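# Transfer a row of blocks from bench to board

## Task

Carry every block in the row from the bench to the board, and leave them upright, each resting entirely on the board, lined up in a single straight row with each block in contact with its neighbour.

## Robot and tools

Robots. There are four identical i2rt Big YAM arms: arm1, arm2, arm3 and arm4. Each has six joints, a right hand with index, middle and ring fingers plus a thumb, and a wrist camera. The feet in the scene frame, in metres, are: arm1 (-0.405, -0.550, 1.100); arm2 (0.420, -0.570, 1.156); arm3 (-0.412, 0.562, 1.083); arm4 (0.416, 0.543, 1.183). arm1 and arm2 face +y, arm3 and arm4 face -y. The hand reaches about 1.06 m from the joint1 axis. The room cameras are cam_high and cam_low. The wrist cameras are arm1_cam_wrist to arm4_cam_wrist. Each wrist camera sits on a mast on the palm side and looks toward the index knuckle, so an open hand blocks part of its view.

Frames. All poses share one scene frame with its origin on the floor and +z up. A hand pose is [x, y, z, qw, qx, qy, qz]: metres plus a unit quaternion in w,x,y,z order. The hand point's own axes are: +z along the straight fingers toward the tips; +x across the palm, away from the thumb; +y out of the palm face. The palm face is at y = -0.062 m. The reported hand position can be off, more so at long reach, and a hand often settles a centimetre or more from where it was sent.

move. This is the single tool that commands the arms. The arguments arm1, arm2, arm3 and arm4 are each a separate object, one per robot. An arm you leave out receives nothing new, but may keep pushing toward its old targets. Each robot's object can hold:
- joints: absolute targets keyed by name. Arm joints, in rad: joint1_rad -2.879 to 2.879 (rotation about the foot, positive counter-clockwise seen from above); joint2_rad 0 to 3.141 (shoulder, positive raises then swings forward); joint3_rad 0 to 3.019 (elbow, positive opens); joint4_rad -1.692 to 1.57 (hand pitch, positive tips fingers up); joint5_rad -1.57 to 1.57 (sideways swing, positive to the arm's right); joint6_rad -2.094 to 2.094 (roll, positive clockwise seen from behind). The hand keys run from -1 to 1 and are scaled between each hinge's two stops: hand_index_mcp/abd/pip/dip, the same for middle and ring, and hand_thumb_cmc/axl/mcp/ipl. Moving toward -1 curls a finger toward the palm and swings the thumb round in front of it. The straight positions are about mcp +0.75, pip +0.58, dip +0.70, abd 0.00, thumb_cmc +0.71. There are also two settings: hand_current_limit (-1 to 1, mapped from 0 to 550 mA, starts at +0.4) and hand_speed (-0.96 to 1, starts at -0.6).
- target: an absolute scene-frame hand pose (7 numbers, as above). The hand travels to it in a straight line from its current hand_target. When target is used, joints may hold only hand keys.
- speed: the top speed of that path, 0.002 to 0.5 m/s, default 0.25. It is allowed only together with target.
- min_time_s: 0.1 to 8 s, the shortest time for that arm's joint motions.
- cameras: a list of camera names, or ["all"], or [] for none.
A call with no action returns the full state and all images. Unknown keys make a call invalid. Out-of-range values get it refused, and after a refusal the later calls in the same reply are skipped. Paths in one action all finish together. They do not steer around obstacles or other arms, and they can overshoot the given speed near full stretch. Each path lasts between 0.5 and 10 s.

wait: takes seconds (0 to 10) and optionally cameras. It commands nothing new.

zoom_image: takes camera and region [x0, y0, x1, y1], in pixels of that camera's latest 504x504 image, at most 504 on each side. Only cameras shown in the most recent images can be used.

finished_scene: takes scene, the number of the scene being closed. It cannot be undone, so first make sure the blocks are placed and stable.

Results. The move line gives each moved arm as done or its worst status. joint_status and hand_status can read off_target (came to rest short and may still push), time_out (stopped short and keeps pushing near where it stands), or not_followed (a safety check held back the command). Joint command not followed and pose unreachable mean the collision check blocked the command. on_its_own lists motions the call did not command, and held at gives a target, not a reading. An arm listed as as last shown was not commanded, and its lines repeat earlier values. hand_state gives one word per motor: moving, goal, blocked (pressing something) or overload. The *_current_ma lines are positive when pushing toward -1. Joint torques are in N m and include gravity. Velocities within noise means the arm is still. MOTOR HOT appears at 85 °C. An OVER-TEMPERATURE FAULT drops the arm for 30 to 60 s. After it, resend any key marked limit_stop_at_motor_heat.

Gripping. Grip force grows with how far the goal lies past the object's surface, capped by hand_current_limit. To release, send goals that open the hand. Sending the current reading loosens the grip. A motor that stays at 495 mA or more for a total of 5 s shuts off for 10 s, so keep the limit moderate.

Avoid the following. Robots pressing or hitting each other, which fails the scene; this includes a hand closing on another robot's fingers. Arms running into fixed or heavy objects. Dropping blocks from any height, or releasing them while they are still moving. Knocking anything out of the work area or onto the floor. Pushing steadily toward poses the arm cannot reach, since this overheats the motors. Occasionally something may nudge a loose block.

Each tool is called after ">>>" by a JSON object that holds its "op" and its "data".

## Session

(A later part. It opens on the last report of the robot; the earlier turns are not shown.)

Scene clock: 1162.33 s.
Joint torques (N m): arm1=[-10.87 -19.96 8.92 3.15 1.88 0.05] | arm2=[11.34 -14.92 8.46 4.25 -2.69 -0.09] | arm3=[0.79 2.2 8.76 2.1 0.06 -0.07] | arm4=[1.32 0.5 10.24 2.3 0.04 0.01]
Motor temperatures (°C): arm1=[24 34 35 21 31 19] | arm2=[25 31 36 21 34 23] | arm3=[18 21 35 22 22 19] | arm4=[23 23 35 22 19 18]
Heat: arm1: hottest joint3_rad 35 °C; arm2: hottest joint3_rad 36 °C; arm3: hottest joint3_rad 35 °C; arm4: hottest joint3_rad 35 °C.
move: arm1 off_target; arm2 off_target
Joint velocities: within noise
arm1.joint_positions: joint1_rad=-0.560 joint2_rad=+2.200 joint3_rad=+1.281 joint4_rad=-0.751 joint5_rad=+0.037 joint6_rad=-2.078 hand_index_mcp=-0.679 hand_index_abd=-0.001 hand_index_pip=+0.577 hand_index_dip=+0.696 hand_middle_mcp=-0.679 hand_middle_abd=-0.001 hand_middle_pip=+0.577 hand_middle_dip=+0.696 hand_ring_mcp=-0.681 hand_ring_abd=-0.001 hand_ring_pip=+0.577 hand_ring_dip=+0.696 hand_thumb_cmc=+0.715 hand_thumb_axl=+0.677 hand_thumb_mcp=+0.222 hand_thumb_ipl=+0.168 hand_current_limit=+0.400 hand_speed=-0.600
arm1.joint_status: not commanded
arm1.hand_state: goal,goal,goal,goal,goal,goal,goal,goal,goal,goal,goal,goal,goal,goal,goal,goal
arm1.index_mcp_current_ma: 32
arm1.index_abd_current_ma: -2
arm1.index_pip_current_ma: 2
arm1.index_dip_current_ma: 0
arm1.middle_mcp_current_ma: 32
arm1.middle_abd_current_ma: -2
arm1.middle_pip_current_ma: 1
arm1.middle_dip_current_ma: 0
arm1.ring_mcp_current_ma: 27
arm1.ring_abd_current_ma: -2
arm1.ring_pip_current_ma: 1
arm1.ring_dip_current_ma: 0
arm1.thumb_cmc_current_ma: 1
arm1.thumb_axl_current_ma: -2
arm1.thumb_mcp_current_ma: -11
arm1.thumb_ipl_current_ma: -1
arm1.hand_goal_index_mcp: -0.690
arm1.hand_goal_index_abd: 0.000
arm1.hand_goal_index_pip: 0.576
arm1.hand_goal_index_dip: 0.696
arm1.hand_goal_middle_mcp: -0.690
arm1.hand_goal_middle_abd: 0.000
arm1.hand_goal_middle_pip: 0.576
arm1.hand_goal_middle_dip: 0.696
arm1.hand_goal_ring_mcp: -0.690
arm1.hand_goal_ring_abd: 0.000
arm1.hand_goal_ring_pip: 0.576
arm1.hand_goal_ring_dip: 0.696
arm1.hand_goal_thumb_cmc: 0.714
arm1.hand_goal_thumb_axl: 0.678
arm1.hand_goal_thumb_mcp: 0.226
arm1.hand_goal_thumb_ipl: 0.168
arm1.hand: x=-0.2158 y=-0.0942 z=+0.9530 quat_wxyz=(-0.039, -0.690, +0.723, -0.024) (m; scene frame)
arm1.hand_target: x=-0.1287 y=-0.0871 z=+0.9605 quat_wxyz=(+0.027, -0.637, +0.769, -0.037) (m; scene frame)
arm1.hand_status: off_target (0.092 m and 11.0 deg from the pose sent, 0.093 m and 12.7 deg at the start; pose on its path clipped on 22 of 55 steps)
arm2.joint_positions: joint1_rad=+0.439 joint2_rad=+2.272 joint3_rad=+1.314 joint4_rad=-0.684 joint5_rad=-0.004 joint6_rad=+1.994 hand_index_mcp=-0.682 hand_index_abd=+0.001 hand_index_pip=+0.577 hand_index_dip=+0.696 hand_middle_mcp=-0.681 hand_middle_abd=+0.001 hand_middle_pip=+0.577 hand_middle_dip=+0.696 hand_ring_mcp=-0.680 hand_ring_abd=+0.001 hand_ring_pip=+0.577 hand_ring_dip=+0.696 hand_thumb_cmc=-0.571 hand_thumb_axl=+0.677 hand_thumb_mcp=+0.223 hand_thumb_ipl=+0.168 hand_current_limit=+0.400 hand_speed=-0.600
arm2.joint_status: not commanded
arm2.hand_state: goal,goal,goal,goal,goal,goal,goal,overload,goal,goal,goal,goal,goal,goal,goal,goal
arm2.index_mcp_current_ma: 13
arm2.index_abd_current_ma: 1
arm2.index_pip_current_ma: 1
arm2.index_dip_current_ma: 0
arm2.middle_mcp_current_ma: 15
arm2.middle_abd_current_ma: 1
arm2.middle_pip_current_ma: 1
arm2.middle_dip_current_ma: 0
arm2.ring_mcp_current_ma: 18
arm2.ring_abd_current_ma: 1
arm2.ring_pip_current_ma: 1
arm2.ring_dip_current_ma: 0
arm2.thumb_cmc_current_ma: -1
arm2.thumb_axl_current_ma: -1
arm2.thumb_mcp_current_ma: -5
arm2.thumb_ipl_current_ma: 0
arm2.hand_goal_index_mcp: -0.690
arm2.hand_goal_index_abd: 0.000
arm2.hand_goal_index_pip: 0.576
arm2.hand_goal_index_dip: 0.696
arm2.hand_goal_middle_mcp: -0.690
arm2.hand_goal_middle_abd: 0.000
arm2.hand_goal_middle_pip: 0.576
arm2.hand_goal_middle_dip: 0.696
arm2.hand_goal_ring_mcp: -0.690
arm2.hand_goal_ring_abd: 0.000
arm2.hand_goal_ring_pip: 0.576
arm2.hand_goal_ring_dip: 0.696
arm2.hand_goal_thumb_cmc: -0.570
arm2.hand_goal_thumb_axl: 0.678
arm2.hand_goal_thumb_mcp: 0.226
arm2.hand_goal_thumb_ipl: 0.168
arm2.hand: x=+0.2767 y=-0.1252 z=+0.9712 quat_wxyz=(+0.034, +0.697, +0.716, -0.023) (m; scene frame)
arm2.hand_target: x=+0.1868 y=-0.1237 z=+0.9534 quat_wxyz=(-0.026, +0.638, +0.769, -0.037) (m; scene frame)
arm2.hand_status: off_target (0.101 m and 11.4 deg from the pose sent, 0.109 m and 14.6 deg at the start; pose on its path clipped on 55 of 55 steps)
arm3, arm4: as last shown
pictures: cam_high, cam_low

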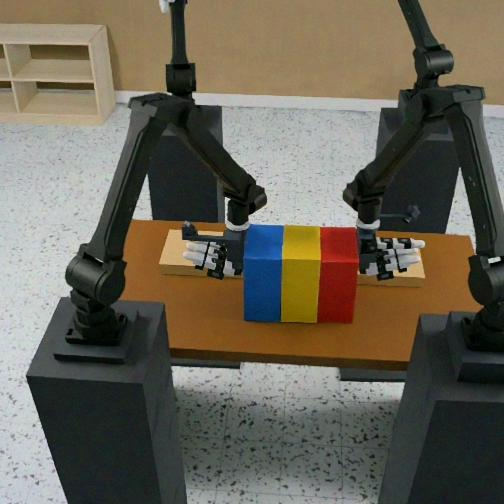

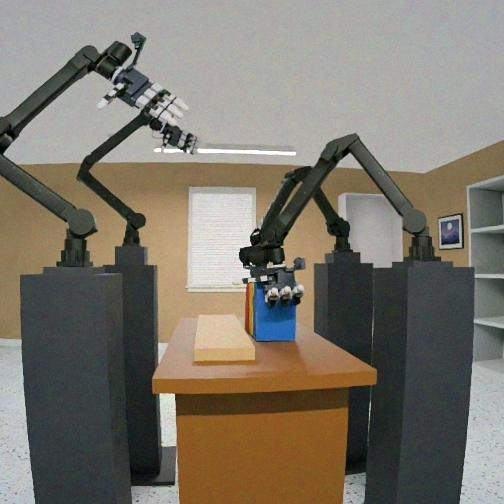

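>>> {"op": "move", "data": {"arm1": {"target": [-0.28, -0.10, 0.965, 0, 0.7071, -0.7071, 0], "speed": 0.2}, "arm2": {"target": [0.335, -0.13, 0.975, 0, 0.7071, 0.7071, 0], "speed": 0.2}}}

>>> {"op": "move", "data": {"arm1": {"target": [-0.32, -0.22, 1.22, 0, 0.7071, -0.7071, 0], "speed": 0.3}, "arm2": {"target": [0.42, -0.20, 1.35, 0, 0.7071, 0.7071, 0], "speed": 0.3}}}

>>> {"op": "move", "data": {"arm1": {"target": [-0.20, -0.27, 1.22, 0, 0, 1, 0], "speed": 0.4, "joints": {"hand_index_mcp": 0.754, "hand_middle_mcp": 0.754, "hand_ring_mcp": 0.754, "hand_thumb_cmc": 1.0}}, "arm3": {"target": [-0.30, 0.15, 1.30, 0, 1, 0, 0], "speed": 0.4, "joints": {"hand_thumb_cmc": 1.0}}, "cameras": ["cam_high", "cam_low"]}}

>>> {"op": "zoom_image", "data": {"camera": "cam_high", "region": [160, 200, 440, 360]}}

>>> {"op": "zoom_image", "data": {"camera": "cam_low", "region": [180, 240, 340, 380]}}

Scene clock: 1339.93 s.
Joint torques (N m): arm1=[-2.73 -19.25 4.52 0.61 -0.27 -0.05] | arm2=[2.08 -16.21 4.29 0.7 0.27 -0.08] | arm3=[0.67 2.26 8.73 2.03 0.04 -0.07] | arm4=[1.2 1.44 9.98 2.65 0.03 0]
Motor temperatures (°C): arm1=[24 33 35 21 35 19] | arm2=[25 28 31 22 38 23] | arm3=[18 20 36 22 22 19] | arm4=[23 23 35 22 19 18]
Heat: arm1: hottest joint3_rad 35 °C; arm2: hottest joint5_rad 38 °C; arm3: hottest joint3_rad 36 °C; arm4: hottest joint3_rad 35 °C.
move: arm1 off_target; arm2 done
Joint velocities: within noise
arm1.joint_positions: joint1_rad=-0.453 joint2_rad=+2.110 joint3_rad=+1.099 joint4_rad=-0.601 joint5_rad=+0.008 joint6_rad=-2.036 hand_index_mcp=-0.679 hand_index_abd=-0.001 hand_index_pip=+0.577 hand_index_dip=+0.696 hand_middle_mcp=-0.679 hand_middle_abd=-0.001 hand_middle_pip=+0.577 hand_middle_dip=+0.696 hand_ring_mcp=-0.681 hand_ring_abd=-0.001 hand_ring_pip=+0.577 hand_ring_dip=+0.696 hand_thumb_cmc=+0.715 hand_thumb_axl=+0.677 hand_thumb_mcp=+0.222 hand_thumb_ipl=+0.168 hand_current_limit=+0.400 hand_speed=-0.600
arm1.joint_status: not commanded
arm1.hand_state: goal,goal,goal,goal,goal,goal,goal,goal,goal,goal,goal,goal,goal,goal,goal,goal
arm1.index_mcp_current_ma: 32
arm1.index_abd_current_ma: -2
arm1.index_pip_current_ma: 2
arm1.index_dip_current_ma: 0
arm1.middle_mcp_current_ma: 32
arm1.middle_abd_current_ma: -2
arm1.middle_pip_current_ma: 1
arm1.middle_dip_current_ma: 0
arm1.ring_mcp_current_ma: 27
arm1.ring_abd_current_ma: -2
arm1.ring_pip_current_ma: 1
arm1.ring_dip_current_ma: 0
arm1.thumb_cmc_current_ma: 1
arm1.thumb_axl_current_ma: -2
arm1.thumb_mcp_current_ma: -11
arm1.thumb_ipl_current_ma: -1
arm1.hand_goal_index_mcp: -0.690
arm1.hand_goal_index_abd: 0.000
arm1.hand_goal_index_pip: 0.576
arm1.hand_goal_index_dip: 0.696
arm1.hand_goal_middle_mcp: -0.690
arm1.hand_goal_middle_abd: 0.000
arm1.hand_goal_middle_pip: 0.576
arm1.hand_goal_middle_dip: 0.696
arm1.hand_goal_ring_mcp: -0.690
arm1.hand_goal_ring_abd: 0.000
arm1.hand_goal_ring_pip: 0.576
arm1.hand_goal_ring_dip: 0.696
arm1.hand_goal_thumb_cmc: 0.714
arm1.hand_goal_thumb_axl: 0.678
arm1.hand_goal_thumb_mcp: 0.226
arm1.hand_goal_thumb_ipl: 0.168
arm1.hand: x=-0.2863 y=-0.1063 z=+0.9567 quat_wxyz=(-0.013, -0.713, +0.701, -0.005) (m; scene frame)
arm1.hand_target: x=-0.2801 y=-0.1001 z=+0.9649 quat_wxyz=(+0.000, -0.707, +0.707, +0.000) (m; scene frame)
arm1.hand_status: off_target (0.012 m and 1.9 deg from the pose sent, 0.065 m and 5.8 deg at the start)
arm2.joint_positions: joint1_rad=+0.333 joint2_rad=+2.191 joint3_rad=+1.165 joint4_rad=-0.540 joint5_rad=+0.016 joint6_rad=+1.940 hand_index_mcp=-0.682 hand_index_abd=+0.001 hand_index_pip=+0.577 hand_index_dip=+0.696 hand_middle_mcp=-0.681 hand_middle_abd=+0.001 hand_middle_pip=+0.577 hand_middle_dip=+0.696 hand_ring_mcp=-0.680 hand_ring_abd=+0.001 hand_ring_pip=+0.577 hand_ring_dip=+0.696 hand_thumb_cmc=-0.571 hand_thumb_axl=+0.677 hand_thumb_mcp=+0.223 hand_thumb_ipl=+0.168 hand_current_limit=+0.400 hand_speed=-0.600
arm2.joint_status: not commanded
arm2.hand_state: goal,goal,goal,goal,goal,goal,goal,overload,goal,goal,goal,goal,goal,goal,goal,goal
arm2.index_mcp_current_ma: 13
arm2.index_abd_current_ma: 1
arm2.index_pip_current_ma: 1
arm2.index_dip_current_ma: 0
arm2.middle_mcp_current_ma: 15
arm2.middle_abd_current_ma: 1
arm2.middle_pip_current_ma: 1
arm2.middle_dip_current_ma: 0
arm2.ring_mcp_current_ma: 18
arm2.ring_abd_current_ma: 1
arm2.ring_pip_current_ma: 1
arm2.ring_dip_current_ma: 0
arm2.thumb_cmc_current_ma: -1
arm2.thumb_axl_current_ma: -1
arm2.thumb_mcp_current_ma: -5
arm2.thumb_ipl_current_ma: 0
arm2.hand_goal_index_mcp: -0.690
arm2.hand_goal_index_abd: 0.000
arm2.hand_goal_index_pip: 0.576
arm2.hand_goal_index_dip: 0.696
arm2.hand_goal_middle_mcp: -0.690
arm2.hand_goal_middle_abd: 0.000
arm2.hand_goal_middle_pip: 0.576
arm2.hand_goal_middle_dip: 0.696
arm2.hand_goal_ring_mcp: -0.690
arm2.hand_goal_ring_abd: 0.000
arm2.hand_goal_ring_pip: 0.576
arm2.hand_goal_ring_dip: 0.696
arm2.hand_goal_thumb_cmc: -0.570
arm2.hand_goal_thumb_axl: 0.678
arm2.hand_goal_thumb_mcp: 0.226
arm2.hand_goal_thumb_ipl: 0.168
arm2.hand: x=+0.3378 y=-0.1291 z=+0.9764 quat_wxyz=(+0.002, +0.716, +0.699, +0.000) (m; scene frame)
arm2.hand_target: x=+0.3350 y=-0.1299 z=+0.9751 quat_wxyz=(+0.000, +0.707, +0.707, +0.000) (m; scene frame)
arm2.hand_status: done (0.003 m and 1.4 deg from the pose sent, 0.059 m and 4.9 deg at the start)
arm3, arm4: as last shown
pictures: none

Scene clock: 1341.93 s.
Joint torques (N m): arm1=[-3.08 -9.05 8.95 -0.12 -0.24 -0.23] | arm2=[0.56 -8.53 12.25 -0.2 0.24 -0.11] | arm3=[0.67 2.37 8.73 2.06 0.05 -0.08] | arm4=[1.73 0.73 10.04 2.29 0.02 -0.01]
Motor temperatures (°C): arm1=[24 33 34 21 35 19] | arm2=[25 28 31 22 37 23] | arm3=[18 20 36 22 22 19] | arm4=[23 23 35 22 19 18]
Heat: arm1: hottest joint5_rad 35 °C; arm2: hottest joint5_rad 37 °C; arm3: hottest joint3_rad 36 °C; arm4: hottest joint3_rad 35 °C.
move: arm1 done; arm2 off_target
Joint velocities: within noise
arm1.joint_positions: joint1_rad=-0.491 joint2_rad=+1.349 joint3_rad=+0.926 joint4_rad=-1.165 joint5_rad=+0.008 joint6_rad=-2.056 hand_index_mcp=-0.679 hand_index_abd=-0.001 hand_index_pip=+0.577 hand_index_dip=+0.696 hand_middle_mcp=-0.679 hand_middle_abd=-0.001 hand_middle_pip=+0.577 hand_middle_dip=+0.696 hand_ring_mcp=-0.681 hand_ring_abd=-0.001 hand_ring_pip=+0.577 hand_ring_dip=+0.696 hand_thumb_cmc=+0.715 hand_thumb_axl=+0.677 hand_thumb_mcp=+0.222 hand_thumb_ipl=+0.168 hand_current_limit=+0.400 hand_speed=-0.600
arm1.joint_status: not commanded
arm1.hand_state: goal,goal,goal,goal,goal,goal,goal,goal,goal,goal,goal,goal,goal,goal,goal,goal
arm1.index_mcp_current_ma: 32
arm1.index_abd_current_ma: -2
arm1.index_pip_current_ma: 2
arm1.index_dip_current_ma: 0
arm1.middle_mcp_current_ma: 32
arm1.middle_abd_current_ma: -2
arm1.middle_pip_current_ma: 1
arm1.middle_dip_current_ma: 0
arm1.ring_mcp_current_ma: 27
arm1.ring_abd_current_ma: -2
arm1.ring_pip_current_ma: 1
arm1.ring_dip_current_ma: 0
arm1.thumb_cmc_current_ma: 1
arm1.thumb_axl_current_ma: -2
arm1.thumb_mcp_current_ma: -11
arm1.thumb_ipl_current_ma: -1
arm1.hand_goal_index_mcp: -0.690
arm1.hand_goal_index_abd: 0.000
arm1.hand_goal_index_pip: 0.576
arm1.hand_goal_index_dip: 0.696
arm1.hand_goal_middle_mcp: -0.690
arm1.hand_goal_middle_abd: 0.000
arm1.hand_goal_middle_pip: 0.576
arm1.hand_goal_middle_dip: 0.696
arm1.hand_goal_ring_mcp: -0.690
arm1.hand_goal_ring_abd: 0.000
arm1.hand_goal_ring_pip: 0.576
arm1.hand_goal_ring_dip: 0.696
arm1.hand_goal_thumb_cmc: 0.714
arm1.hand_goal_thumb_axl: 0.678
arm1.hand_goal_thumb_mcp: 0.226
arm1.hand_goal_thumb_ipl: 0.168
arm1.hand: x=-0.3249 y=-0.2218 z=+1.2154 quat_wxyz=(-0.002, -0.707, +0.707, -0.001) (m; scene frame)
arm1.hand_target: x=-0.3200 y=-0.2200 z=+1.2201 quat_wxyz=(+0.000, -0.707, +0.707, +0.000) (m; scene frame)
arm1.hand_status: done (0.007 m and 0.3 deg from the pose sent, 0.289 m and 1.9 deg at the start)
arm2.joint_positions: joint1_rad=+0.225 joint2_rad=+1.375 joint3_rad=+1.174 joint4_rad=-1.367 joint5_rad=+0.015 joint6_rad=+1.814 hand_index_mcp=-0.682 hand_index_abd=+0.001 hand_index_pip=+0.577 hand_index_dip=+0.696 hand_middle_mcp=-0.681 hand_middle_abd=+0.001 hand_middle_pip=+0.577 hand_middle_dip=+0.696 hand_ring_mcp=-0.680 hand_ring_abd=+0.001 hand_ring_pip=+0.577 hand_ring_dip=+0.696 hand_thumb_cmc=-0.571 hand_thumb_axl=+0.677 hand_thumb_mcp=+0.223 hand_thumb_ipl=+0.168 hand_current_limit=+0.400 hand_speed=-0.600
arm2.joint_status: not commanded
arm2.hand_state: goal,goal,goal,goal,goal,goal,goal,overload,goal,goal,goal,goal,goal,goal,goal,goal
arm2.index_mcp_current_ma: 14
arm2.index_abd_current_ma: 1
arm2.index_pip_current_ma: 1
arm2.index_dip_current_ma: 0
arm2.middle_mcp_current_ma: 16
arm2.middle_abd_current_ma: 1
arm2.middle_pip_current_ma: 1
arm2.middle_dip_current_ma: 0
arm2.ring_mcp_current_ma: 18
arm2.ring_abd_current_ma: 1
arm2.ring_pip_current_ma: 1
arm2.ring_dip_current_ma: 0
arm2.thumb_cmc_current_ma: -1
arm2.thumb_axl_current_ma: -1
arm2.thumb_mcp_current_ma: -5
arm2.thumb_ipl_current_ma: 0
arm2.hand_goal_index_mcp: -0.690
arm2.hand_goal_index_abd: 0.000
arm2.hand_goal_index_pip: 0.576
arm2.hand_goal_index_dip: 0.696
arm2.hand_goal_middle_mcp: -0.690
arm2.hand_goal_middle_abd: 0.000
arm2.hand_goal_middle_pip: 0.576
arm2.hand_goal_middle_dip: 0.696
arm2.hand_goal_ring_mcp: -0.690
arm2.hand_goal_ring_abd: 0.000
arm2.hand_goal_ring_pip: 0.576
arm2.hand_goal_ring_dip: 0.696
arm2.hand_goal_thumb_cmc: -0.570
arm2.hand_goal_thumb_axl: 0.678
arm2.hand_goal_thumb_mcp: 0.226
arm2.hand_goal_thumb_ipl: 0.168
arm2.hand: x=+0.4185 y=-0.2111 z=+1.3432 quat_wxyz=(+0.004, +0.709, +0.705, -0.001) (m; scene frame)
arm2.hand_target: x=+0.4200 y=-0.2003 z=+1.3500 quat_wxyz=(+0.000, +0.707, +0.707, +0.000) (m; scene frame)
arm2.hand_status: off_target (0.013 m and 0.6 deg from the pose sent, 0.389 m and 1.4 deg at the start)
arm3, arm4: as last shown
pictures: none

Scene clock: 1344.87 s.
Joint torques (N m): arm1=[-2.49 -6.95 7.83 0.06 0.16 -0.04] | arm2=[0.62 -8.59 12.25 -0.2 0.25 -0.07] | arm3=[1.44 -7.36 9.94 -0.24 0.12 -0.09] | arm4=[2.02 0.85 10.17 2.63 0.08 0.01]
Motor temperatures (°C): arm1=[23 32 34 21 34 19] | arm2=[25 28 32 22 36 23] | arm3=[18 21 36 22 22 19] | arm4=[23 23 35 22 19 18]
Heat: arm1: hottest joint3_rad 34 °C; arm2: hottest joint5_rad 36 °C; arm3: hottest joint3_rad 36 °C; arm4: hottest joint3_rad 35 °C.
move: arm1 done; arm3 off_target
Joint velocities: within noise
arm1.joint_positions: joint1_rad=-0.738 joint2_rad=+1.121 joint3_rad=+0.747 joint4_rad=-1.211 joint5_rad=+0.009 joint6_rad=-0.748 hand_index_mcp=+0.750 hand_index_abd=-0.001 hand_index_pip=+0.577 hand_index_dip=+0.696 hand_middle_mcp=+0.749 hand_middle_abd=-0.001 hand_middle_pip=+0.577 hand_middle_dip=+0.696 hand_ring_mcp=+0.751 hand_ring_abd=-0.001 hand_ring_pip=+0.577 hand_ring_dip=+0.696 hand_thumb_cmc=+0.998 hand_thumb_axl=+0.677 hand_thumb_mcp=+0.222 hand_thumb_ipl=+0.168 hand_current_limit=+0.400 hand_speed=-0.600
arm1.joint_status: all done
arm1.hand_state: goal,goal,goal,goal,goal,goal,goal,goal,goal,goal,goal,goal,goal,goal,goal,goal
arm1.index_mcp_current_ma: -11
arm1.index_abd_current_ma: -2
arm1.index_pip_current_ma: 2
arm1.index_dip_current_ma: 0
arm1.middle_mcp_current_ma: -12
arm1.middle_abd_current_ma: -2
arm1.middle_pip_current_ma: 1
arm1.middle_dip_current_ma: 0
arm1.ring_mcp_current_ma: -8
arm1.ring_abd_current_ma: -2
arm1.ring_pip_current_ma: 1
arm1.ring_dip_current_ma: 0
arm1.thumb_cmc_current_ma: -4
arm1.thumb_axl_current_ma: -2
arm1.thumb_mcp_current_ma: -11
arm1.thumb_ipl_current_ma: -1
arm1.hand_goal_index_mcp: 0.754
arm1.hand_goal_index_abd: 0.000
arm1.hand_goal_index_pip: 0.576
arm1.hand_goal_index_dip: 0.696
arm1.hand_goal_middle_mcp: 0.754
arm1.hand_goal_middle_abd: 0.000
arm1.hand_goal_middle_pip: 0.576
arm1.hand_goal_middle_dip: 0.696
arm1.hand_goal_ring_mcp: 0.754
arm1.hand_goal_ring_abd: 0.000
arm1.hand_goal_ring_pip: 0.576
arm1.hand_goal_ring_dip: 0.696
arm1.hand_goal_thumb_cmc: 1.000
arm1.hand_goal_thumb_axl: 0.678
arm1.hand_goal_thumb_mcp: 0.226
arm1.hand_goal_thumb_ipl: 0.168
arm1.hand: x=-0.2006 y=-0.2667 z=+1.2174 quat_wxyz=(-0.002, -0.007, +1.000, +0.000) (m; scene frame)
arm1.hand_target: x=-0.2000 y=-0.2699 z=+1.2200 quat_wxyz=(+0.000, +0.000, +1.000, +0.000) (m; scene frame)
arm1.hand_status: done (0.004 m and 0.9 deg from the pose sent, 0.134 m and 90.0 deg at the start)
arm2, arm4: as last shown
arm2.joint_positions: joint1_rad=+0.225 joint2_rad=+1.375 joint3_rad=+1.174 joint4_rad=-1.367 joint5_rad=+0.015 joint6_rad=+1.813 hand_index_mcp=-0.682 hand_index_abd=+0.001 hand_index_pip=+0.577 hand_index_dip=+0.696 hand_middle_mcp=-0.681 hand_middle_abd=+0.001 hand_middle_pip=+0.577 hand_middle_dip=+0.696 hand_ring_mcp=-0.680 hand_ring_abd=+0.001 hand_ring_pip=+0.577 hand_ring_dip=+0.696 hand_thumb_cmc=-0.571 hand_thumb_axl=+0.677 hand_thumb_mcp=+0.223 hand_thumb_ipl=+0.168 hand_current_limit=+0.400 hand_speed=-0.600
arm2.hand: x=+0.4186 y=-0.2111 z=+1.3432 quat_wxyz=(+0.004, +0.709, +0.705, -0.001) (m; scene frame)
arm3.joint_positions: joint1_rad=+0.364 joint2_rad=+1.276 joint3_rad=+1.121 joint4_rad=-1.435 joint5_rad=+0.001 joint6_rad=+0.407 hand_index_mcp=+0.755 hand_index_abd=+0.000 hand_index_pip=+0.577 hand_index_dip=+0.696 hand_middle_mcp=+0.755 hand_middle_abd=+0.000 hand_middle_pip=+0.577 hand_middle_dip=+0.696 hand_ring_mcp=+0.755 hand_ring_abd=+0.000 hand_ring_pip=+0.577 hand_ring_dip=+0.696 hand_thumb_cmc=+1.000 hand_thumb_axl=+0.677 hand_thumb_mcp=+0.223 hand_thumb_ipl=+0.168 hand_current_limit=+0.400 hand_speed=-0.600
arm3.joint_status: all done
arm3.hand_state: goal,goal,goal,goal,goal,goal,goal,goal,goal,goal,goal,goal,goal,goal,goal,goal
arm3.index_mcp_current_ma: 1
arm3.index_abd_current_ma: 0
arm3.index_pip_current_ma: 1
arm3.index_dip_current_ma: 0
arm3.middle_mcp_current_ma: 1
arm3.middle_abd_current_ma: 0
arm3.middle_pip_current_ma: 1
arm3.middle_dip_current_ma: 0
arm3.ring_mcp_current_ma: 1
arm3.ring_abd_current_ma: 0
arm3.ring_pip_current_ma: 1
arm3.ring_dip_current_ma: 0
arm3.thumb_cmc_current_ma: -1
arm3.thumb_axl_current_ma: -1
arm3.thumb_mcp_current_ma: -7
arm3.thumb_ipl_current_ma: -1
arm3.hand_goal_index_mcp: 0.754
arm3.hand_goal_index_abd: 0.000
arm3.hand_goal_index_pip: 0.576
arm3.hand_goal_index_dip: 0.696
arm3.hand_goal_middle_mcp: 0.754
arm3.hand_goal_middle_abd: 0.000
arm3.hand_goal_middle_pip: 0.576
arm3.hand_goal_middle_dip: 0.696
arm3.hand_goal_ring_mcp: 0.754
arm3.hand_goal_ring_abd: 0.000
arm3.hand_goal_ring_pip: 0.576
arm3.hand_goal_ring_dip: 0.696
arm3.hand_goal_thumb_cmc: 1.000
arm3.hand_goal_thumb_axl: 0.678
arm3.hand_goal_thumb_mcp: 0.226
arm3.hand_goal_thumb_ipl: 0.168
arm3.hand: x=-0.3052 y=+0.1541 z=+1.2905 quat_wxyz=(-0.007, +1.000, -0.009, -0.002) (m; scene frame)
arm3.hand_target: x=-0.3000 y=+0.1502 z=+1.3000 quat_wxyz=(+0.000, +1.000, +0.000, +0.000) (m; scene frame)
arm3.hand_status: off_target (0.012 m and 1.3 deg from the pose sent, 0.424 m and 78.2 deg at the start)
pictures: cam_high, cam_low

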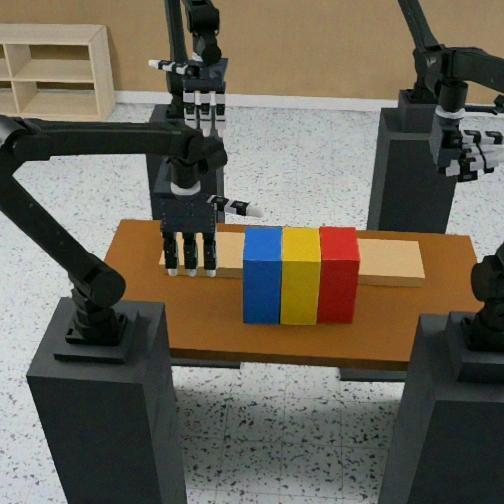

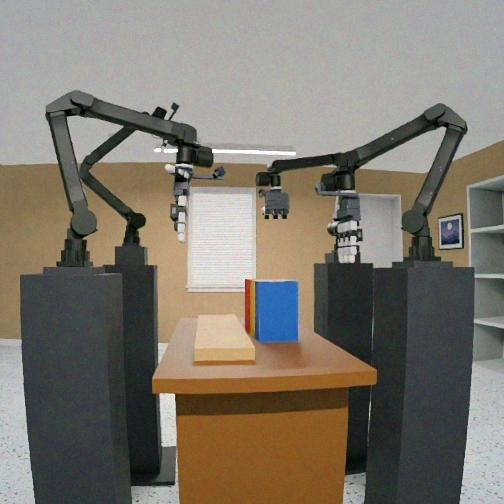

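Scaled by 1.800 from the camera's 504x504 image, which has a finer 720x720 frame.

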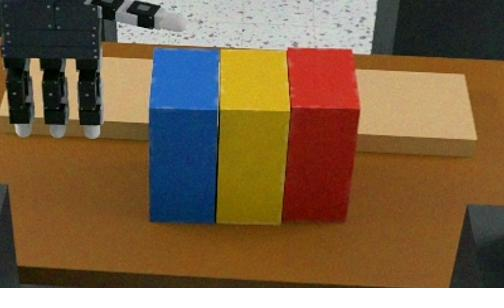

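Scaled by 3.150 from the camera's 504x504 image, which has a finer 720x720 frame.

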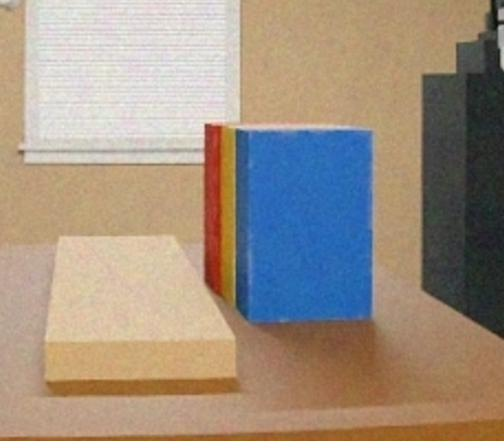

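>>> {"op": "move", "data": {"arm1": {"target": [-0.068, -0.20, 1.10, 0, 0, 1, 0], "speed": 0.3}, "arm3": {"target": [-0.105, 0.0, 1.10, 0, 1, 0, 0], "speed": 0.4}}}

>>> {"op": "move", "data": {"arm1": {"target": [-0.068, -0.17, 0.94, 0, 0, 1, 0], "speed": 0.2}, "arm3": {"target": [-0.105, -0.03, 0.975, 0, 1, 0, 0], "speed": 0.2}, "cameras": ["cam_high", "cam_low", "arm1_cam_wrist", "arm3_cam_wrist"]}}

>>> {"op": "zoom_image", "data": {"camera": "cam_high", "region": [160, 180, 440, 340]}}

>>> {"op": "zoom_image", "data": {"camera": "cam_low", "region": [180, 220, 340, 380]}}

Scene clock: 1399.23 s.
Joint torques (N m): arm1=[-2.67 -12.86 9.17 0.55 0.09 -0.24] | arm2=[0.62 -8.59 12.23 -0.2 0.25 -0.07] | arm3=[0.79 -15.38 10.28 -0.05 0.1 0.12] | arm4=[1.85 0.67 10.21 2.61 0.01 0.03]
Motor temperatures (°C): arm1=[23 29 34 21 28 19] | arm2=[24 26 34 21 31 23] | arm3=[18 21 40 22 22 19] | arm4=[23 23 35 22 19 18]
Heat: arm1: hottest joint3_rad 34 °C; arm2: hottest joint3_rad 34 °C; arm3: hottest joint3_rad 40 °C; arm4: hottest joint3_rad 35 °C.
move: arm1 off_target; arm3 off_target
Joint velocities: within noise
arm1.joint_positions: joint1_rad=-0.861 joint2_rad=+1.675 joint3_rad=+0.905 joint4_rad=-0.849 joint5_rad=+0.012 joint6_rad=-0.852 hand_index_mcp=+0.751 hand_index_abd=-0.001 hand_index_pip=+0.577 hand_index_dip=+0.696 hand_middle_mcp=+0.751 hand_middle_abd=-0.001 hand_middle_pip=+0.577 hand_middle_dip=+0.696 hand_ring_mcp=+0.752 hand_ring_abd=-0.001 hand_ring_pip=+0.577 hand_ring_dip=+0.696 hand_thumb_cmc=+0.998 hand_thumb_axl=+0.677 hand_thumb_mcp=+0.222 hand_thumb_ipl=+0.168 hand_current_limit=+0.400 hand_speed=-0.600
arm1.joint_status: not commanded
arm1.hand_state: goal,goal,goal,goal,goal,goal,goal,goal,goal,goal,goal,goal,goal,goal,goal,goal
arm1.index_mcp_current_ma: -7
arm1.index_abd_current_ma: -2
arm1.index_pip_current_ma: 2
arm1.index_dip_current_ma: 0
arm1.middle_mcp_current_ma: -7
arm1.middle_abd_current_ma: -2
arm1.middle_pip_current_ma: 1
arm1.middle_dip_current_ma: 0
arm1.ring_mcp_current_ma: -5
arm1.ring_abd_current_ma: -2
arm1.ring_pip_current_ma: 1
arm1.ring_dip_current_ma: 0
arm1.thumb_cmc_current_ma: -3
arm1.thumb_axl_current_ma: -2
arm1.thumb_mcp_current_ma: -11
arm1.thumb_ipl_current_ma: -1
arm1.hand_goal_index_mcp: 0.754
arm1.hand_goal_index_abd: 0.000
arm1.hand_goal_index_pip: 0.576
arm1.hand_goal_index_dip: 0.696
arm1.hand_goal_middle_mcp: 0.754
arm1.hand_goal_middle_abd: 0.000
arm1.hand_goal_middle_pip: 0.576
arm1.hand_goal_middle_dip: 0.696
arm1.hand_goal_ring_mcp: 0.754
arm1.hand_goal_ring_abd: 0.000
arm1.hand_goal_ring_pip: 0.576
arm1.hand_goal_ring_dip: 0.696
arm1.hand_goal_thumb_cmc: 1.000
arm1.hand_goal_thumb_axl: 0.678
arm1.hand_goal_thumb_mcp: 0.226
arm1.hand_goal_thumb_ipl: 0.168
arm1.hand: x=-0.0848 y=-0.2107 z=+1.0882 quat_wxyz=(-0.015, +0.002, +1.000, -0.013) (m; scene frame)
arm1.hand_target: x=-0.0685 y=-0.2005 z=+1.1004 quat_wxyz=(+0.000, +0.000, +1.000, +0.000) (m; scene frame)
arm1.hand_status: off_target (0.023 m and 2.2 deg from the pose sent, 0.189 m and 0.9 deg at the start)
arm2: as last shown
arm3.joint_positions: joint1_rad=+0.580 joint2_rad=+2.000 joint3_rad=+1.472 joint4_rad=-1.074 joint5_rad=+0.001 joint6_rad=+0.595 hand_index_mcp=+0.753 hand_index_abd=+0.000 hand_index_pip=+0.577 hand_index_dip=+0.696 hand_middle_mcp=+0.753 hand_middle_abd=+0.000 hand_middle_pip=+0.577 hand_middle_dip=+0.696 hand_ring_mcp=+0.753 hand_ring_abd=+0.000 hand_ring_pip=+0.577 hand_ring_dip=+0.696 hand_thumb_cmc=+1.000 hand_thumb_axl=+0.677 hand_thumb_mcp=+0.223 hand_thumb_ipl=+0.168 hand_current_limit=+0.400 hand_speed=-0.600
arm3.joint_status: not commanded
arm3.hand_state: goal,goal,goal,goal,goal,goal,goal,goal,goal,goal,goal,goal,goal,goal,goal,goal
arm3.index_mcp_current_ma: -1
arm3.index_abd_current_ma: 0
arm3.index_pip_current_ma: 1
arm3.index_dip_current_ma: 0
arm3.middle_mcp_current_ma: -1
arm3.middle_abd_current_ma: 0
arm3.middle_pip_current_ma: 1
arm3.middle_dip_current_ma: 0
arm3.ring_mcp_current_ma: -2
arm3.ring_abd_current_ma: 0
arm3.ring_pip_current_ma: 1
arm3.ring_dip_current_ma: 0
arm3.thumb_cmc_current_ma: -1
arm3.thumb_axl_current_ma: -1
arm3.thumb_mcp_current_ma: -8
arm3.thumb_ipl_current_ma: -1
arm3.hand_goal_index_mcp: 0.754
arm3.hand_goal_index_abd: 0.000
arm3.hand_goal_index_pip: 0.576
arm3.hand_goal_index_dip: 0.696
arm3.hand_goal_middle_mcp: 0.754
arm3.hand_goal_middle_abd: 0.000
arm3.hand_goal_middle_pip: 0.576
arm3.hand_goal_middle_dip: 0.696
arm3.hand_goal_ring_mcp: 0.754
arm3.hand_goal_ring_abd: 0.000
arm3.hand_goal_ring_pip: 0.576
arm3.hand_goal_ring_dip: 0.696
arm3.hand_goal_thumb_cmc: 1.000
arm3.hand_goal_thumb_axl: 0.678
arm3.hand_goal_thumb_mcp: 0.226
arm3.hand_goal_thumb_ipl: 0.168
arm3.hand: x=-0.1138 y=+0.0129 z=+1.0916 quat_wxyz=(-0.011, +1.000, +0.005, -0.007) (m; scene frame)
arm3.hand_target: x=-0.1054 y=+0.0005 z=+1.1001 quat_wxyz=(+0.000, +1.000, +0.000, +0.000) (m; scene frame)
arm3.hand_status: off_target (0.018 m and 1.6 deg from the pose sent, 0.316 m and 1.3 deg at the start)
arm4.joint_positions: joint1_rad=+0.371 joint2_rad=+0.649 joint3_rad=+1.454 joint4_rad=-1.164 joint5_rad=+0.044 joint6_rad=+1.127 hand_index_mcp=+0.755 hand_index_abd=+0.001 hand_index_pip=+0.577 hand_index_dip=+0.696 hand_middle_mcp=+0.755 hand_middle_abd=+0.001 hand_middle_pip=+0.577 hand_middle_dip=+0.696 hand_ring_mcp=+0.755 hand_ring_abd=+0.001 hand_ring_pip=+0.577 hand_ring_dip=+0.696 hand_thumb_cmc=+0.715 hand_thumb_axl=+0.677 hand_thumb_mcp=+0.226 hand_thumb_ipl=+0.168 hand_current_limit=+0.400 hand_speed=-0.600
arm4.joint_status: not commanded
arm4.hand_state: goal,goal,goal,goal,goal,goal,goal,goal,goal,goal,goal,goal,goal,goal,goal,goal
arm4.index_mcp_current_ma: 1
arm4.index_abd_current_ma: 0
arm4.index_pip_current_ma: 0
arm4.index_dip_current_ma: 0
arm4.middle_mcp_current_ma: 1
arm4.middle_abd_current_ma: 0
arm4.middle_pip_current_ma: 0
arm4.middle_dip_current_ma: 0
arm4.ring_mcp_current_ma: 1
arm4.ring_abd_current_ma: 0
arm4.ring_pip_current_ma: 0
arm4.ring_dip_current_ma: 0
arm4.thumb_cmc_current_ma: 1
arm4.thumb_axl_current_ma: -1
arm4.thumb_mcp_current_ma: 0
arm4.thumb_ipl_current_ma: 0
arm4.hand_goal_index_mcp: 0.754
arm4.hand_goal_index_abd: 0.000
arm4.hand_goal_index_pip: 0.576
arm4.hand_goal_index_dip: 0.696
arm4.hand_goal_middle_mcp: 0.754
arm4.hand_goal_middle_abd: 0.000
arm4.hand_goal_middle_pip: 0.576
arm4.hand_goal_middle_dip: 0.696
arm4.hand_goal_ring_mcp: 0.754
arm4.hand_goal_ring_abd: 0.000
arm4.hand_goal_ring_pip: 0.576
arm4.hand_goal_ring_dip: 0.696
arm4.hand_goal_thumb_cmc: 0.714
arm4.hand_goal_thumb_axl: 0.678
arm4.hand_goal_thumb_mcp: 0.226
arm4.hand_goal_thumb_ipl: 0.168
arm4.hand: x=+0.4253 y=+0.2674 z=+1.8009 quat_wxyz=(+0.418, +0.763, -0.301, +0.390) (m; scene frame)
arm4.hand_target: x=+0.4230 y=+0.2720 z=+1.8166 quat_wxyz=(+0.428, +0.753, -0.297, +0.400) (m; scene frame)
arm4.hand_status: not commanded
pictures: none

Scene clock: 1400.80 s.
Joint torques (N m): arm1=[-1.49 -15.91 5.78 0.7 0.05 -0.04] | arm2=[0.67 -8.53 12.25 -0.2 0.25 -0.07] | arm3=[0.32 -15.74 9.22 0.39 0.12 -0.07] | arm4=[0.73 0.62 10.29 2.45 0.01 -0.02]
Motor temperatures (°C): arm1=[23 29 34 21 28 19] | arm2=[24 26 35 21 30 23] | arm3=[18 21 40 22 22 19] | arm4=[23 23 35 22 19 18]
Heat: arm1: hottest joint3_rad 34 °C; arm2: hottest joint3_rad 35 °C; arm3: hottest joint3_rad 40 °C; arm4: hottest joint3_rad 35 °C.
move: arm1 off_target; arm3 off_target
Joint velocities: within noise
arm1.joint_positions: joint1_rad=-0.828 joint2_rad=+2.081 joint3_rad=+0.933 joint4_rad=-0.466 joint5_rad=+0.012 joint6_rad=-0.826 hand_index_mcp=+0.751 hand_index_abd=-0.001 hand_index_pip=+0.577 hand_index_dip=+0.696 hand_middle_mcp=+0.751 hand_middle_abd=-0.001 hand_middle_pip=+0.577 hand_middle_dip=+0.696 hand_ring_mcp=+0.752 hand_ring_abd=-0.001 hand_ring_pip=+0.577 hand_ring_dip=+0.696 hand_thumb_cmc=+0.998 hand_thumb_axl=+0.677 hand_thumb_mcp=+0.222 hand_thumb_ipl=+0.168 hand_current_limit=+0.400 hand_speed=-0.600
arm1.joint_status: not commanded
arm1.hand_state: goal,goal,goal,goal,goal,goal,goal,goal,goal,goal,goal,goal,goal,goal,goal,goal
arm1.index_mcp_current_ma: -7
arm1.index_abd_current_ma: -2
arm1.index_pip_current_ma: 2
arm1.index_dip_current_ma: 0
arm1.middle_mcp_current_ma: -7
arm1.middle_abd_current_ma: -2
arm1.middle_pip_current_ma: 1
arm1.middle_dip_current_ma: 0
arm1.ring_mcp_current_ma: -5
arm1.ring_abd_current_ma: -2
arm1.ring_pip_current_ma: 1
arm1.ring_dip_current_ma: 0
arm1.thumb_cmc_current_ma: -3
arm1.thumb_axl_current_ma: -2
arm1.thumb_mcp_current_ma: -11
arm1.thumb_ipl_current_ma: -1
arm1.hand_goal_index_mcp: 0.754
arm1.hand_goal_index_abd: 0.000
arm1.hand_goal_index_pip: 0.576
arm1.hand_goal_index_dip: 0.696
arm1.hand_goal_middle_mcp: 0.754
arm1.hand_goal_middle_abd: 0.000
arm1.hand_goal_middle_pip: 0.576
arm1.hand_goal_middle_dip: 0.696
arm1.hand_goal_ring_mcp: 0.754
arm1.hand_goal_ring_abd: 0.000
arm1.hand_goal_ring_pip: 0.576
arm1.hand_goal_ring_dip: 0.696
arm1.hand_goal_thumb_cmc: 1.000
arm1.hand_goal_thumb_axl: 0.678
arm1.hand_goal_thumb_mcp: 0.226
arm1.hand_goal_thumb_ipl: 0.168
arm1.hand: x=-0.0787 y=-0.1843 z=+0.9340 quat_wxyz=(-0.013, -0.001, +1.000, -0.011) (m; scene frame)
arm1.hand_target: x=-0.0683 y=-0.1702 z=+0.9405 quat_wxyz=(+0.000, +0.000, +1.000, +0.000) (m; scene frame)
arm1.hand_status: off_target (0.019 m and 2.0 deg from the pose sent, 0.155 m and 2.3 deg at the start)
arm2, arm4: as last shown
arm3.joint_positions: joint1_rad=+0.559 joint2_rad=+2.224 joint3_rad=+1.511 joint4_rad=-0.883 joint5_rad=+0.001 joint6_rad=+0.589 hand_index_mcp=+0.753 hand_index_abd=+0.000 hand_index_pip=+0.577 hand_index_dip=+0.696 hand_middle_mcp=+0.753 hand_middle_abd=+0.000 hand_middle_pip=+0.577 hand_middle_dip=+0.696 hand_ring_mcp=+0.753 hand_ring_abd=+0.000 hand_ring_pip=+0.577 hand_ring_dip=+0.696 hand_thumb_cmc=+1.000 hand_thumb_axl=+0.677 hand_thumb_mcp=+0.223 hand_thumb_ipl=+0.168 hand_current_limit=+0.400 hand_speed=-0.600
arm3.joint_status: not commanded
arm3.hand_state: goal,goal,goal,goal,goal,goal,goal,goal,goal,goal,goal,goal,goal,goal,goal,goal
arm3.index_mcp_current_ma: -1
arm3.index_abd_current_ma: 0
arm3.index_pip_current_ma: 1
arm3.index_dip_current_ma: 0
arm3.middle_mcp_current_ma: -1
arm3.middle_abd_current_ma: 0
arm3.middle_pip_current_ma: 1
arm3.middle_dip_current_ma: 0
arm3.ring_mcp_current_ma: -2
arm3.ring_abd_current_ma: 0
arm3.ring_pip_current_ma: 1
arm3.ring_dip_current_ma: 0
arm3.thumb_cmc_current_ma: -1
arm3.thumb_axl_current_ma: -1
arm3.thumb_mcp_current_ma: -8
arm3.thumb_ipl_current_ma: -1
arm3.hand_goal_index_mcp: 0.754
arm3.hand_goal_index_abd: 0.000
arm3.hand_goal_index_pip: 0.576
arm3.hand_goal_index_dip: 0.696
arm3.hand_goal_middle_mcp: 0.754
arm3.hand_goal_middle_abd: 0.000
arm3.hand_goal_middle_pip: 0.576
arm3.hand_goal_middle_dip: 0.696
arm3.hand_goal_ring_mcp: 0.754
arm3.hand_goal_ring_abd: 0.000
arm3.hand_goal_ring_pip: 0.576
arm3.hand_goal_ring_dip: 0.696
arm3.hand_goal_thumb_cmc: 1.000
arm3.hand_goal_thumb_axl: 0.678
arm3.hand_goal_thumb_mcp: 0.226
arm3.hand_goal_thumb_ipl: 0.168
arm3.hand: x=-0.1106 y=-0.0149 z=+0.9783 quat_wxyz=(-0.009, +1.000, -0.002, -0.005) (m; scene frame)
arm3.hand_target: x=-0.1055 y=-0.0294 z=+0.9753 quat_wxyz=(+0.000, +1.000, +0.000, +0.000) (m; scene frame)
arm3.hand_status: off_target (0.016 m and 1.2 deg from the pose sent, 0.125 m and 1.6 deg at the start)
pictures: arm1_cam_wrist, arm3_cam_wrist, cam_high, cam_low

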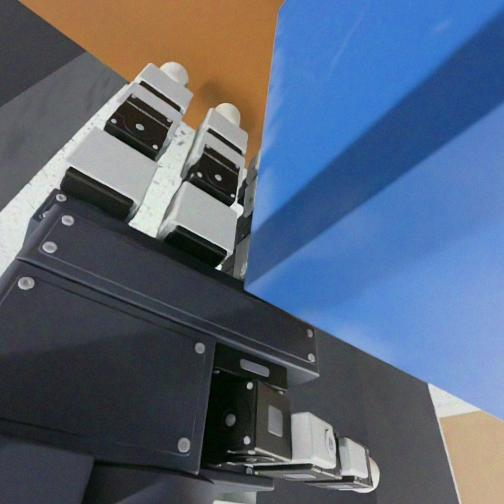

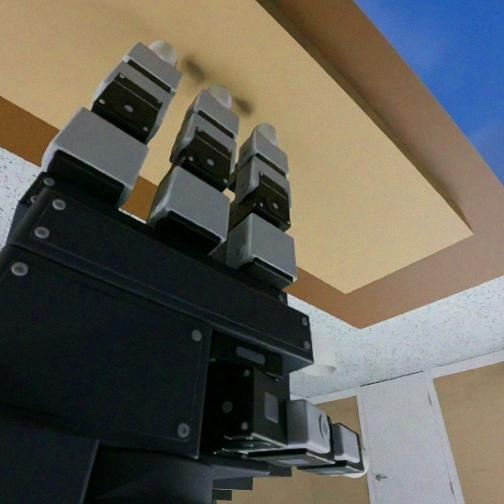

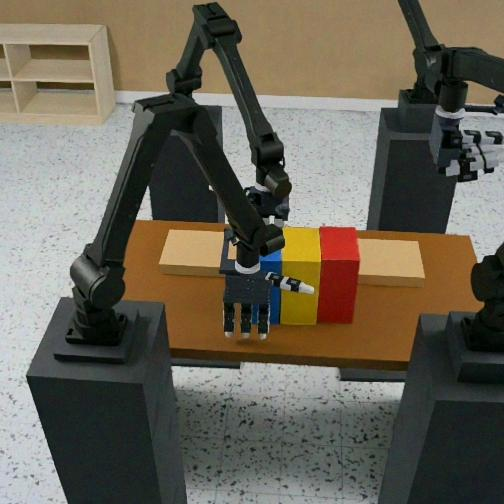

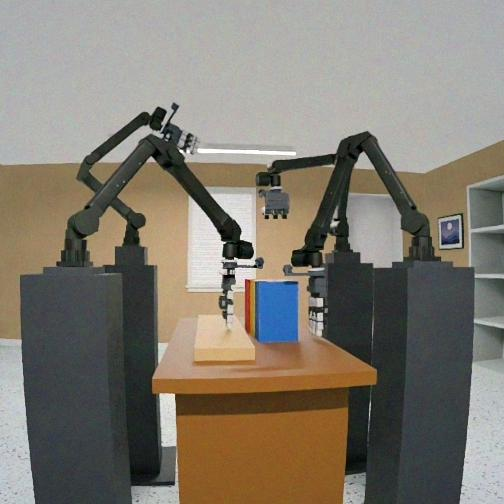

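Scaled by 1.800 from the camera's 504x504 image, which has a finer 720x720 frame.

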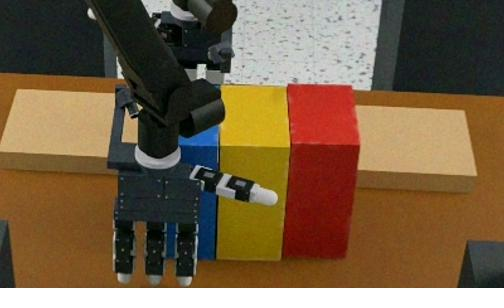

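Scaled by 3.150 from the camera's 504x504 image, which has a finer 720x720 frame.

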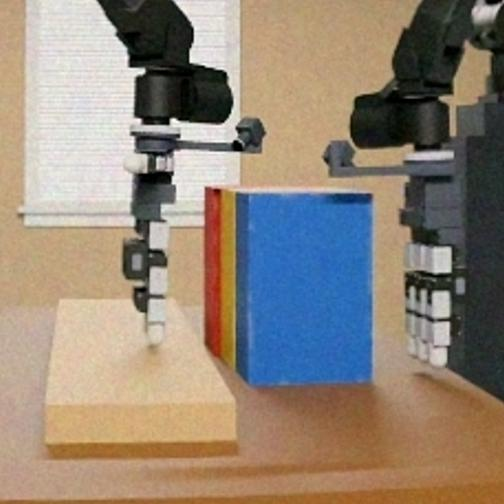

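>>> {"op": "zoom_image", "data": {"camera": "cam_high", "region": [210, 180, 310, 280]}}

>>> {"op": "zoom_image", "data": {"camera": "arm3_cam_wrist", "region": [150, 0, 504, 354]}}

Scaled by 5.040 from the camera's 504x504 image, which has a finer 720x720 frame.

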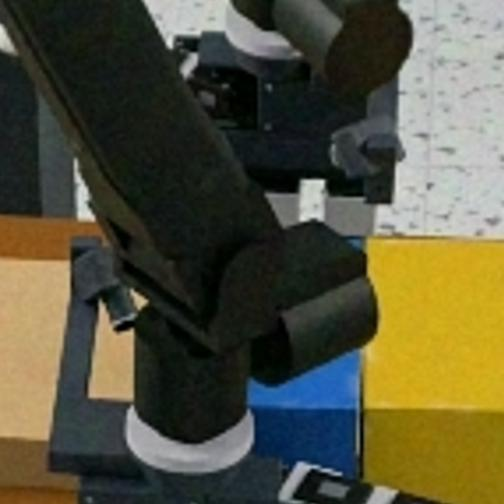

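Scaled by 1.424 from the camera's 504x504 image, which has a finer 720x720 frame.

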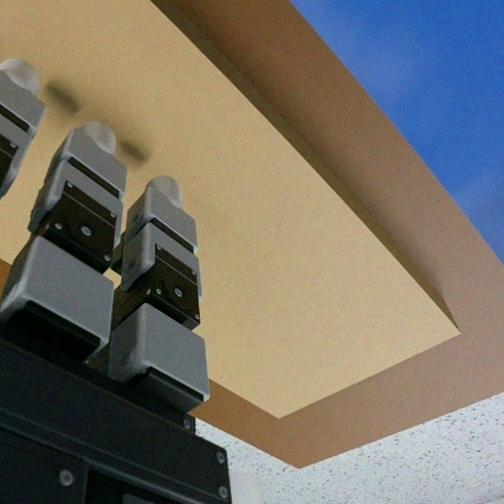

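>>> {"op": "move", "data": {"arm1": {"target": [-0.056, -0.125, 0.947, 0, 0, 1, 0], "speed": 0.08}, "arm3": {"target": [-0.118, -0.075, 0.957, 0, 1, 0, 0], "speed": 0.08}, "cameras": ["cam_high", "cam_low", "arm1_cam_wrist", "arm3_cam_wrist"]}}

>>> {"op": "zoom_image", "data": {"camera": "cam_high", "region": [200, 180, 340, 320]}}

>>> {"op": "zoom_image", "data": {"camera": "cam_low", "region": [180, 220, 340, 380]}}

Scene clock: 1445.97 s.
Joint torques (N m): arm1=[-2.08 -16.91 4.46 0.5 0.06 -0.14] | arm2=[0.62 -8.53 12.25 -0.21 0.25 -0.07] | arm3=[0.79 -18.73 6.49 0.18 0.04 0.02] | arm4=[0.97 1.08 10.03 2.35 0.03 0.01]
Motor temperatures (°C): arm1=[23 29 32 21 27 19] | arm2=[23 25 36 21 29 23] | arm3=[18 23 38 22 22 19] | arm4=[22 23 35 22 19 18]
Heat: arm1: hottest joint3_rad 32 °C; arm2: hottest joint3_rad 36 °C; arm3: hottest joint3_rad 38 °C; arm4: hottest joint3_rad 35 °C.
move: arm1 not_followed; arm3 not_followed
Joint velocities: within noise
arm1.joint_positions: joint1_rad=-0.788 joint2_rad=+2.085 joint3_rad=+1.018 joint4_rad=-0.510 joint5_rad=+0.013 joint6_rad=-0.793 hand_index_mcp=+0.751 hand_index_abd=-0.001 hand_index_pip=+0.577 hand_index_dip=+0.696 hand_middle_mcp=+0.751 hand_middle_abd=-0.001 hand_middle_pip=+0.577 hand_middle_dip=+0.696 hand_ring_mcp=+0.752 hand_ring_abd=-0.001 hand_ring_pip=+0.577 hand_ring_dip=+0.696 hand_thumb_cmc=+0.998 hand_thumb_axl=+0.677 hand_thumb_mcp=+0.222 hand_thumb_ipl=+0.168 hand_current_limit=+0.400 hand_speed=-0.600
arm1.joint_status: not commanded
arm1.hand_state: goal,goal,goal,goal,goal,goal,goal,goal,goal,goal,goal,goal,goal,goal,goal,goal
arm1.index_mcp_current_ma: -6
arm1.index_abd_current_ma: -2
arm1.index_pip_current_ma: 2
arm1.index_dip_current_ma: 0
arm1.middle_mcp_current_ma: -6
arm1.middle_abd_current_ma: -2
arm1.middle_pip_current_ma: 1
arm1.middle_dip_current_ma: 0
arm1.ring_mcp_current_ma: -5
arm1.ring_abd_current_ma: -2
arm1.ring_pip_current_ma: 1
arm1.ring_dip_current_ma: 0
arm1.thumb_cmc_current_ma: -3
arm1.thumb_axl_current_ma: -2
arm1.thumb_mcp_current_ma: -11
arm1.thumb_ipl_current_ma: -1
arm1.hand_goal_index_mcp: 0.754
arm1.hand_goal_index_abd: 0.000
arm1.hand_goal_index_pip: 0.576
arm1.hand_goal_index_dip: 0.696
arm1.hand_goal_middle_mcp: 0.754
arm1.hand_goal_middle_abd: 0.000
arm1.hand_goal_middle_pip: 0.576
arm1.hand_goal_middle_dip: 0.696
arm1.hand_goal_ring_mcp: 0.754
arm1.hand_goal_ring_abd: 0.000
arm1.hand_goal_ring_pip: 0.576
arm1.hand_goal_ring_dip: 0.696
arm1.hand_goal_thumb_cmc: 1.000
arm1.hand_goal_thumb_axl: 0.678
arm1.hand_goal_thumb_mcp: 0.226
arm1.hand_goal_thumb_ipl: 0.168
arm1.hand: x=-0.0634 y=-0.1454 z=+0.9498 quat_wxyz=(+0.002, -0.005, +1.000, +0.001) (m; scene frame)
arm1.hand_target: x=-0.0622 y=-0.1450 z=+0.9505 quat_wxyz=(+0.003, -0.004, +1.000, +0.002) (m; scene frame)
arm1.hand_status: not_followed (0.022 m and 0.6 deg from the pose sent, 0.065 m and 2.0 deg at the start)
arm2, arm4: as last shown
arm3.joint_positions: joint1_rad=+0.515 joint2_rad=+2.276 joint3_rad=+1.600 joint4_rad=-0.886 joint5_rad=+0.001 joint6_rad=+0.554 hand_index_mcp=+0.753 hand_index_abd=+0.000 hand_index_pip=+0.577 hand_index_dip=+0.696 hand_middle_mcp=+0.753 hand_middle_abd=+0.000 hand_middle_pip=+0.577 hand_middle_dip=+0.696 hand_ring_mcp=+0.753 hand_ring_abd=+0.000 hand_ring_pip=+0.577 hand_ring_dip=+0.696 hand_thumb_cmc=+1.000 hand_thumb_axl=+0.677 hand_thumb_mcp=+0.223 hand_thumb_ipl=+0.168 hand_current_limit=+0.400 hand_speed=-0.600
arm3.joint_status: not commanded
arm3.hand_state: goal,goal,goal,goal,goal,goal,goal,goal,goal,goal,goal,goal,goal,goal,goal,goal
arm3.index_mcp_current_ma: -2
arm3.index_abd_current_ma: 0
arm3.index_pip_current_ma: 1
arm3.index_dip_current_ma: 0
arm3.middle_mcp_current_ma: -2
arm3.middle_abd_current_ma: 0
arm3.middle_pip_current_ma: 1
arm3.middle_dip_current_ma: 0
arm3.ring_mcp_current_ma: -2
arm3.ring_abd_current_ma: 0
arm3.ring_pip_current_ma: 1
arm3.ring_dip_current_ma: 0
arm3.thumb_cmc_current_ma: -1
arm3.thumb_axl_current_ma: -1
arm3.thumb_mcp_current_ma: -9
arm3.thumb_ipl_current_ma: -1
arm3.hand_goal_index_mcp: 0.754
arm3.hand_goal_index_abd: 0.000
arm3.hand_goal_index_pip: 0.576
arm3.hand_goal_index_dip: 0.696
arm3.hand_goal_middle_mcp: 0.754
arm3.hand_goal_middle_abd: 0.000
arm3.hand_goal_middle_pip: 0.576
arm3.hand_goal_middle_dip: 0.696
arm3.hand_goal_ring_mcp: 0.754
arm3.hand_goal_ring_abd: 0.000
arm3.hand_goal_ring_pip: 0.576
arm3.hand_goal_ring_dip: 0.696
arm3.hand_goal_thumb_cmc: 1.000
arm3.hand_goal_thumb_axl: 0.678
arm3.hand_goal_thumb_mcp: 0.226
arm3.hand_goal_thumb_ipl: 0.168
arm3.hand: x=-0.1171 y=-0.0544 z=+0.9757 quat_wxyz=(+0.006, +1.000, -0.006, +0.004) (m; scene frame)
arm3.hand_target: x=-0.1143 y=-0.0526 z=+0.9763 quat_wxyz=(+0.006, +1.000, -0.004, +0.004) (m; scene frame)
arm3.hand_status: not_followed (0.028 m and 1.1 deg from the pose sent, 0.064 m and 1.1 deg at the start)
pictures: arm1_cam_wrist, arm3_cam_wrist, cam_high, cam_low
pose unreachable (arm1 arm): on one or more control steps of this call this arm could not follow its commanded pose, so it was not sent that pose on those steps. On the call's last step it was still not sent that pose. It may still have moved: this result reports where it is.
cause: moving toward the commanded pose would bring a part of the arm too close to another arm (a part of this arm and the arm3 arm's hand, along the way the arms are being sent, or toward where that arm still pushes).
pose unreachable (arm3 arm): on one or more control steps of this call this arm could not follow its commanded pose, so it was not sent that pose on those steps. On the call's last step it was still not sent that pose. It may still have moved: this result reports where it is.
cause: moving toward the commanded pose would bring a part of the arm too close to another arm (this arm's hand and a part of the arm1 arm, along the way the arms are being sent, or toward where that arm still pushes).

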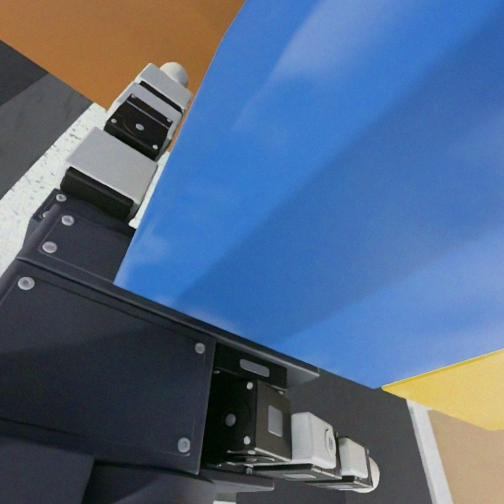

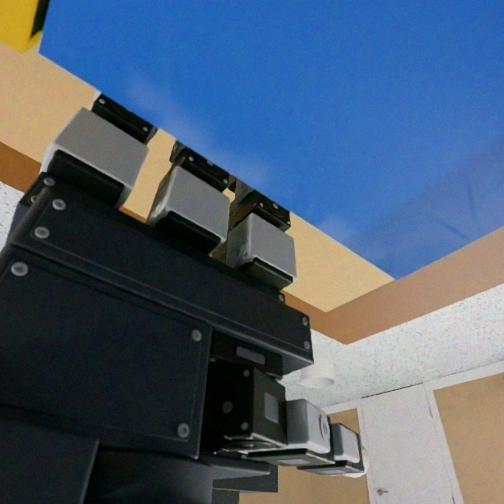

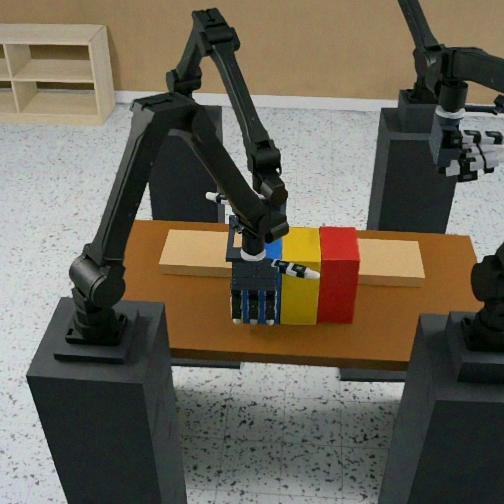

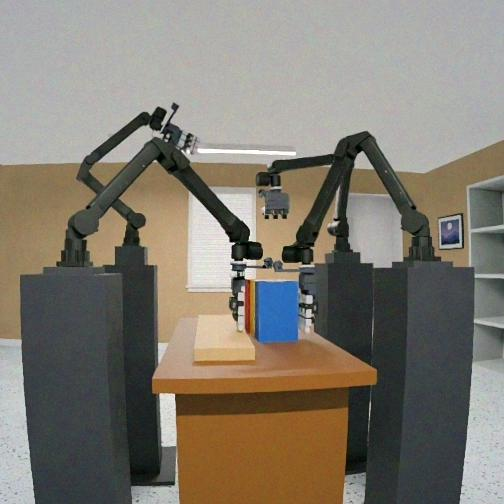

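Scaled by 3.600 from the camera's 504x504 image, which has a finer 720x720 frame.

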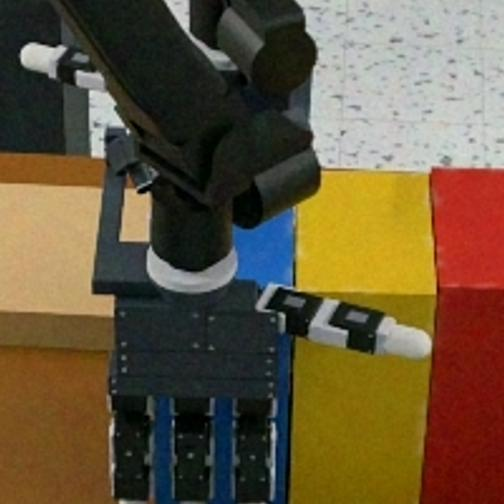

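Scaled by 3.150 from the camera's 504x504 image, which has a finer 720x720 frame.

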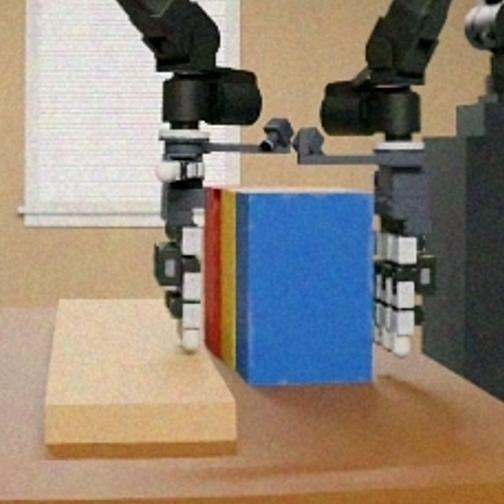

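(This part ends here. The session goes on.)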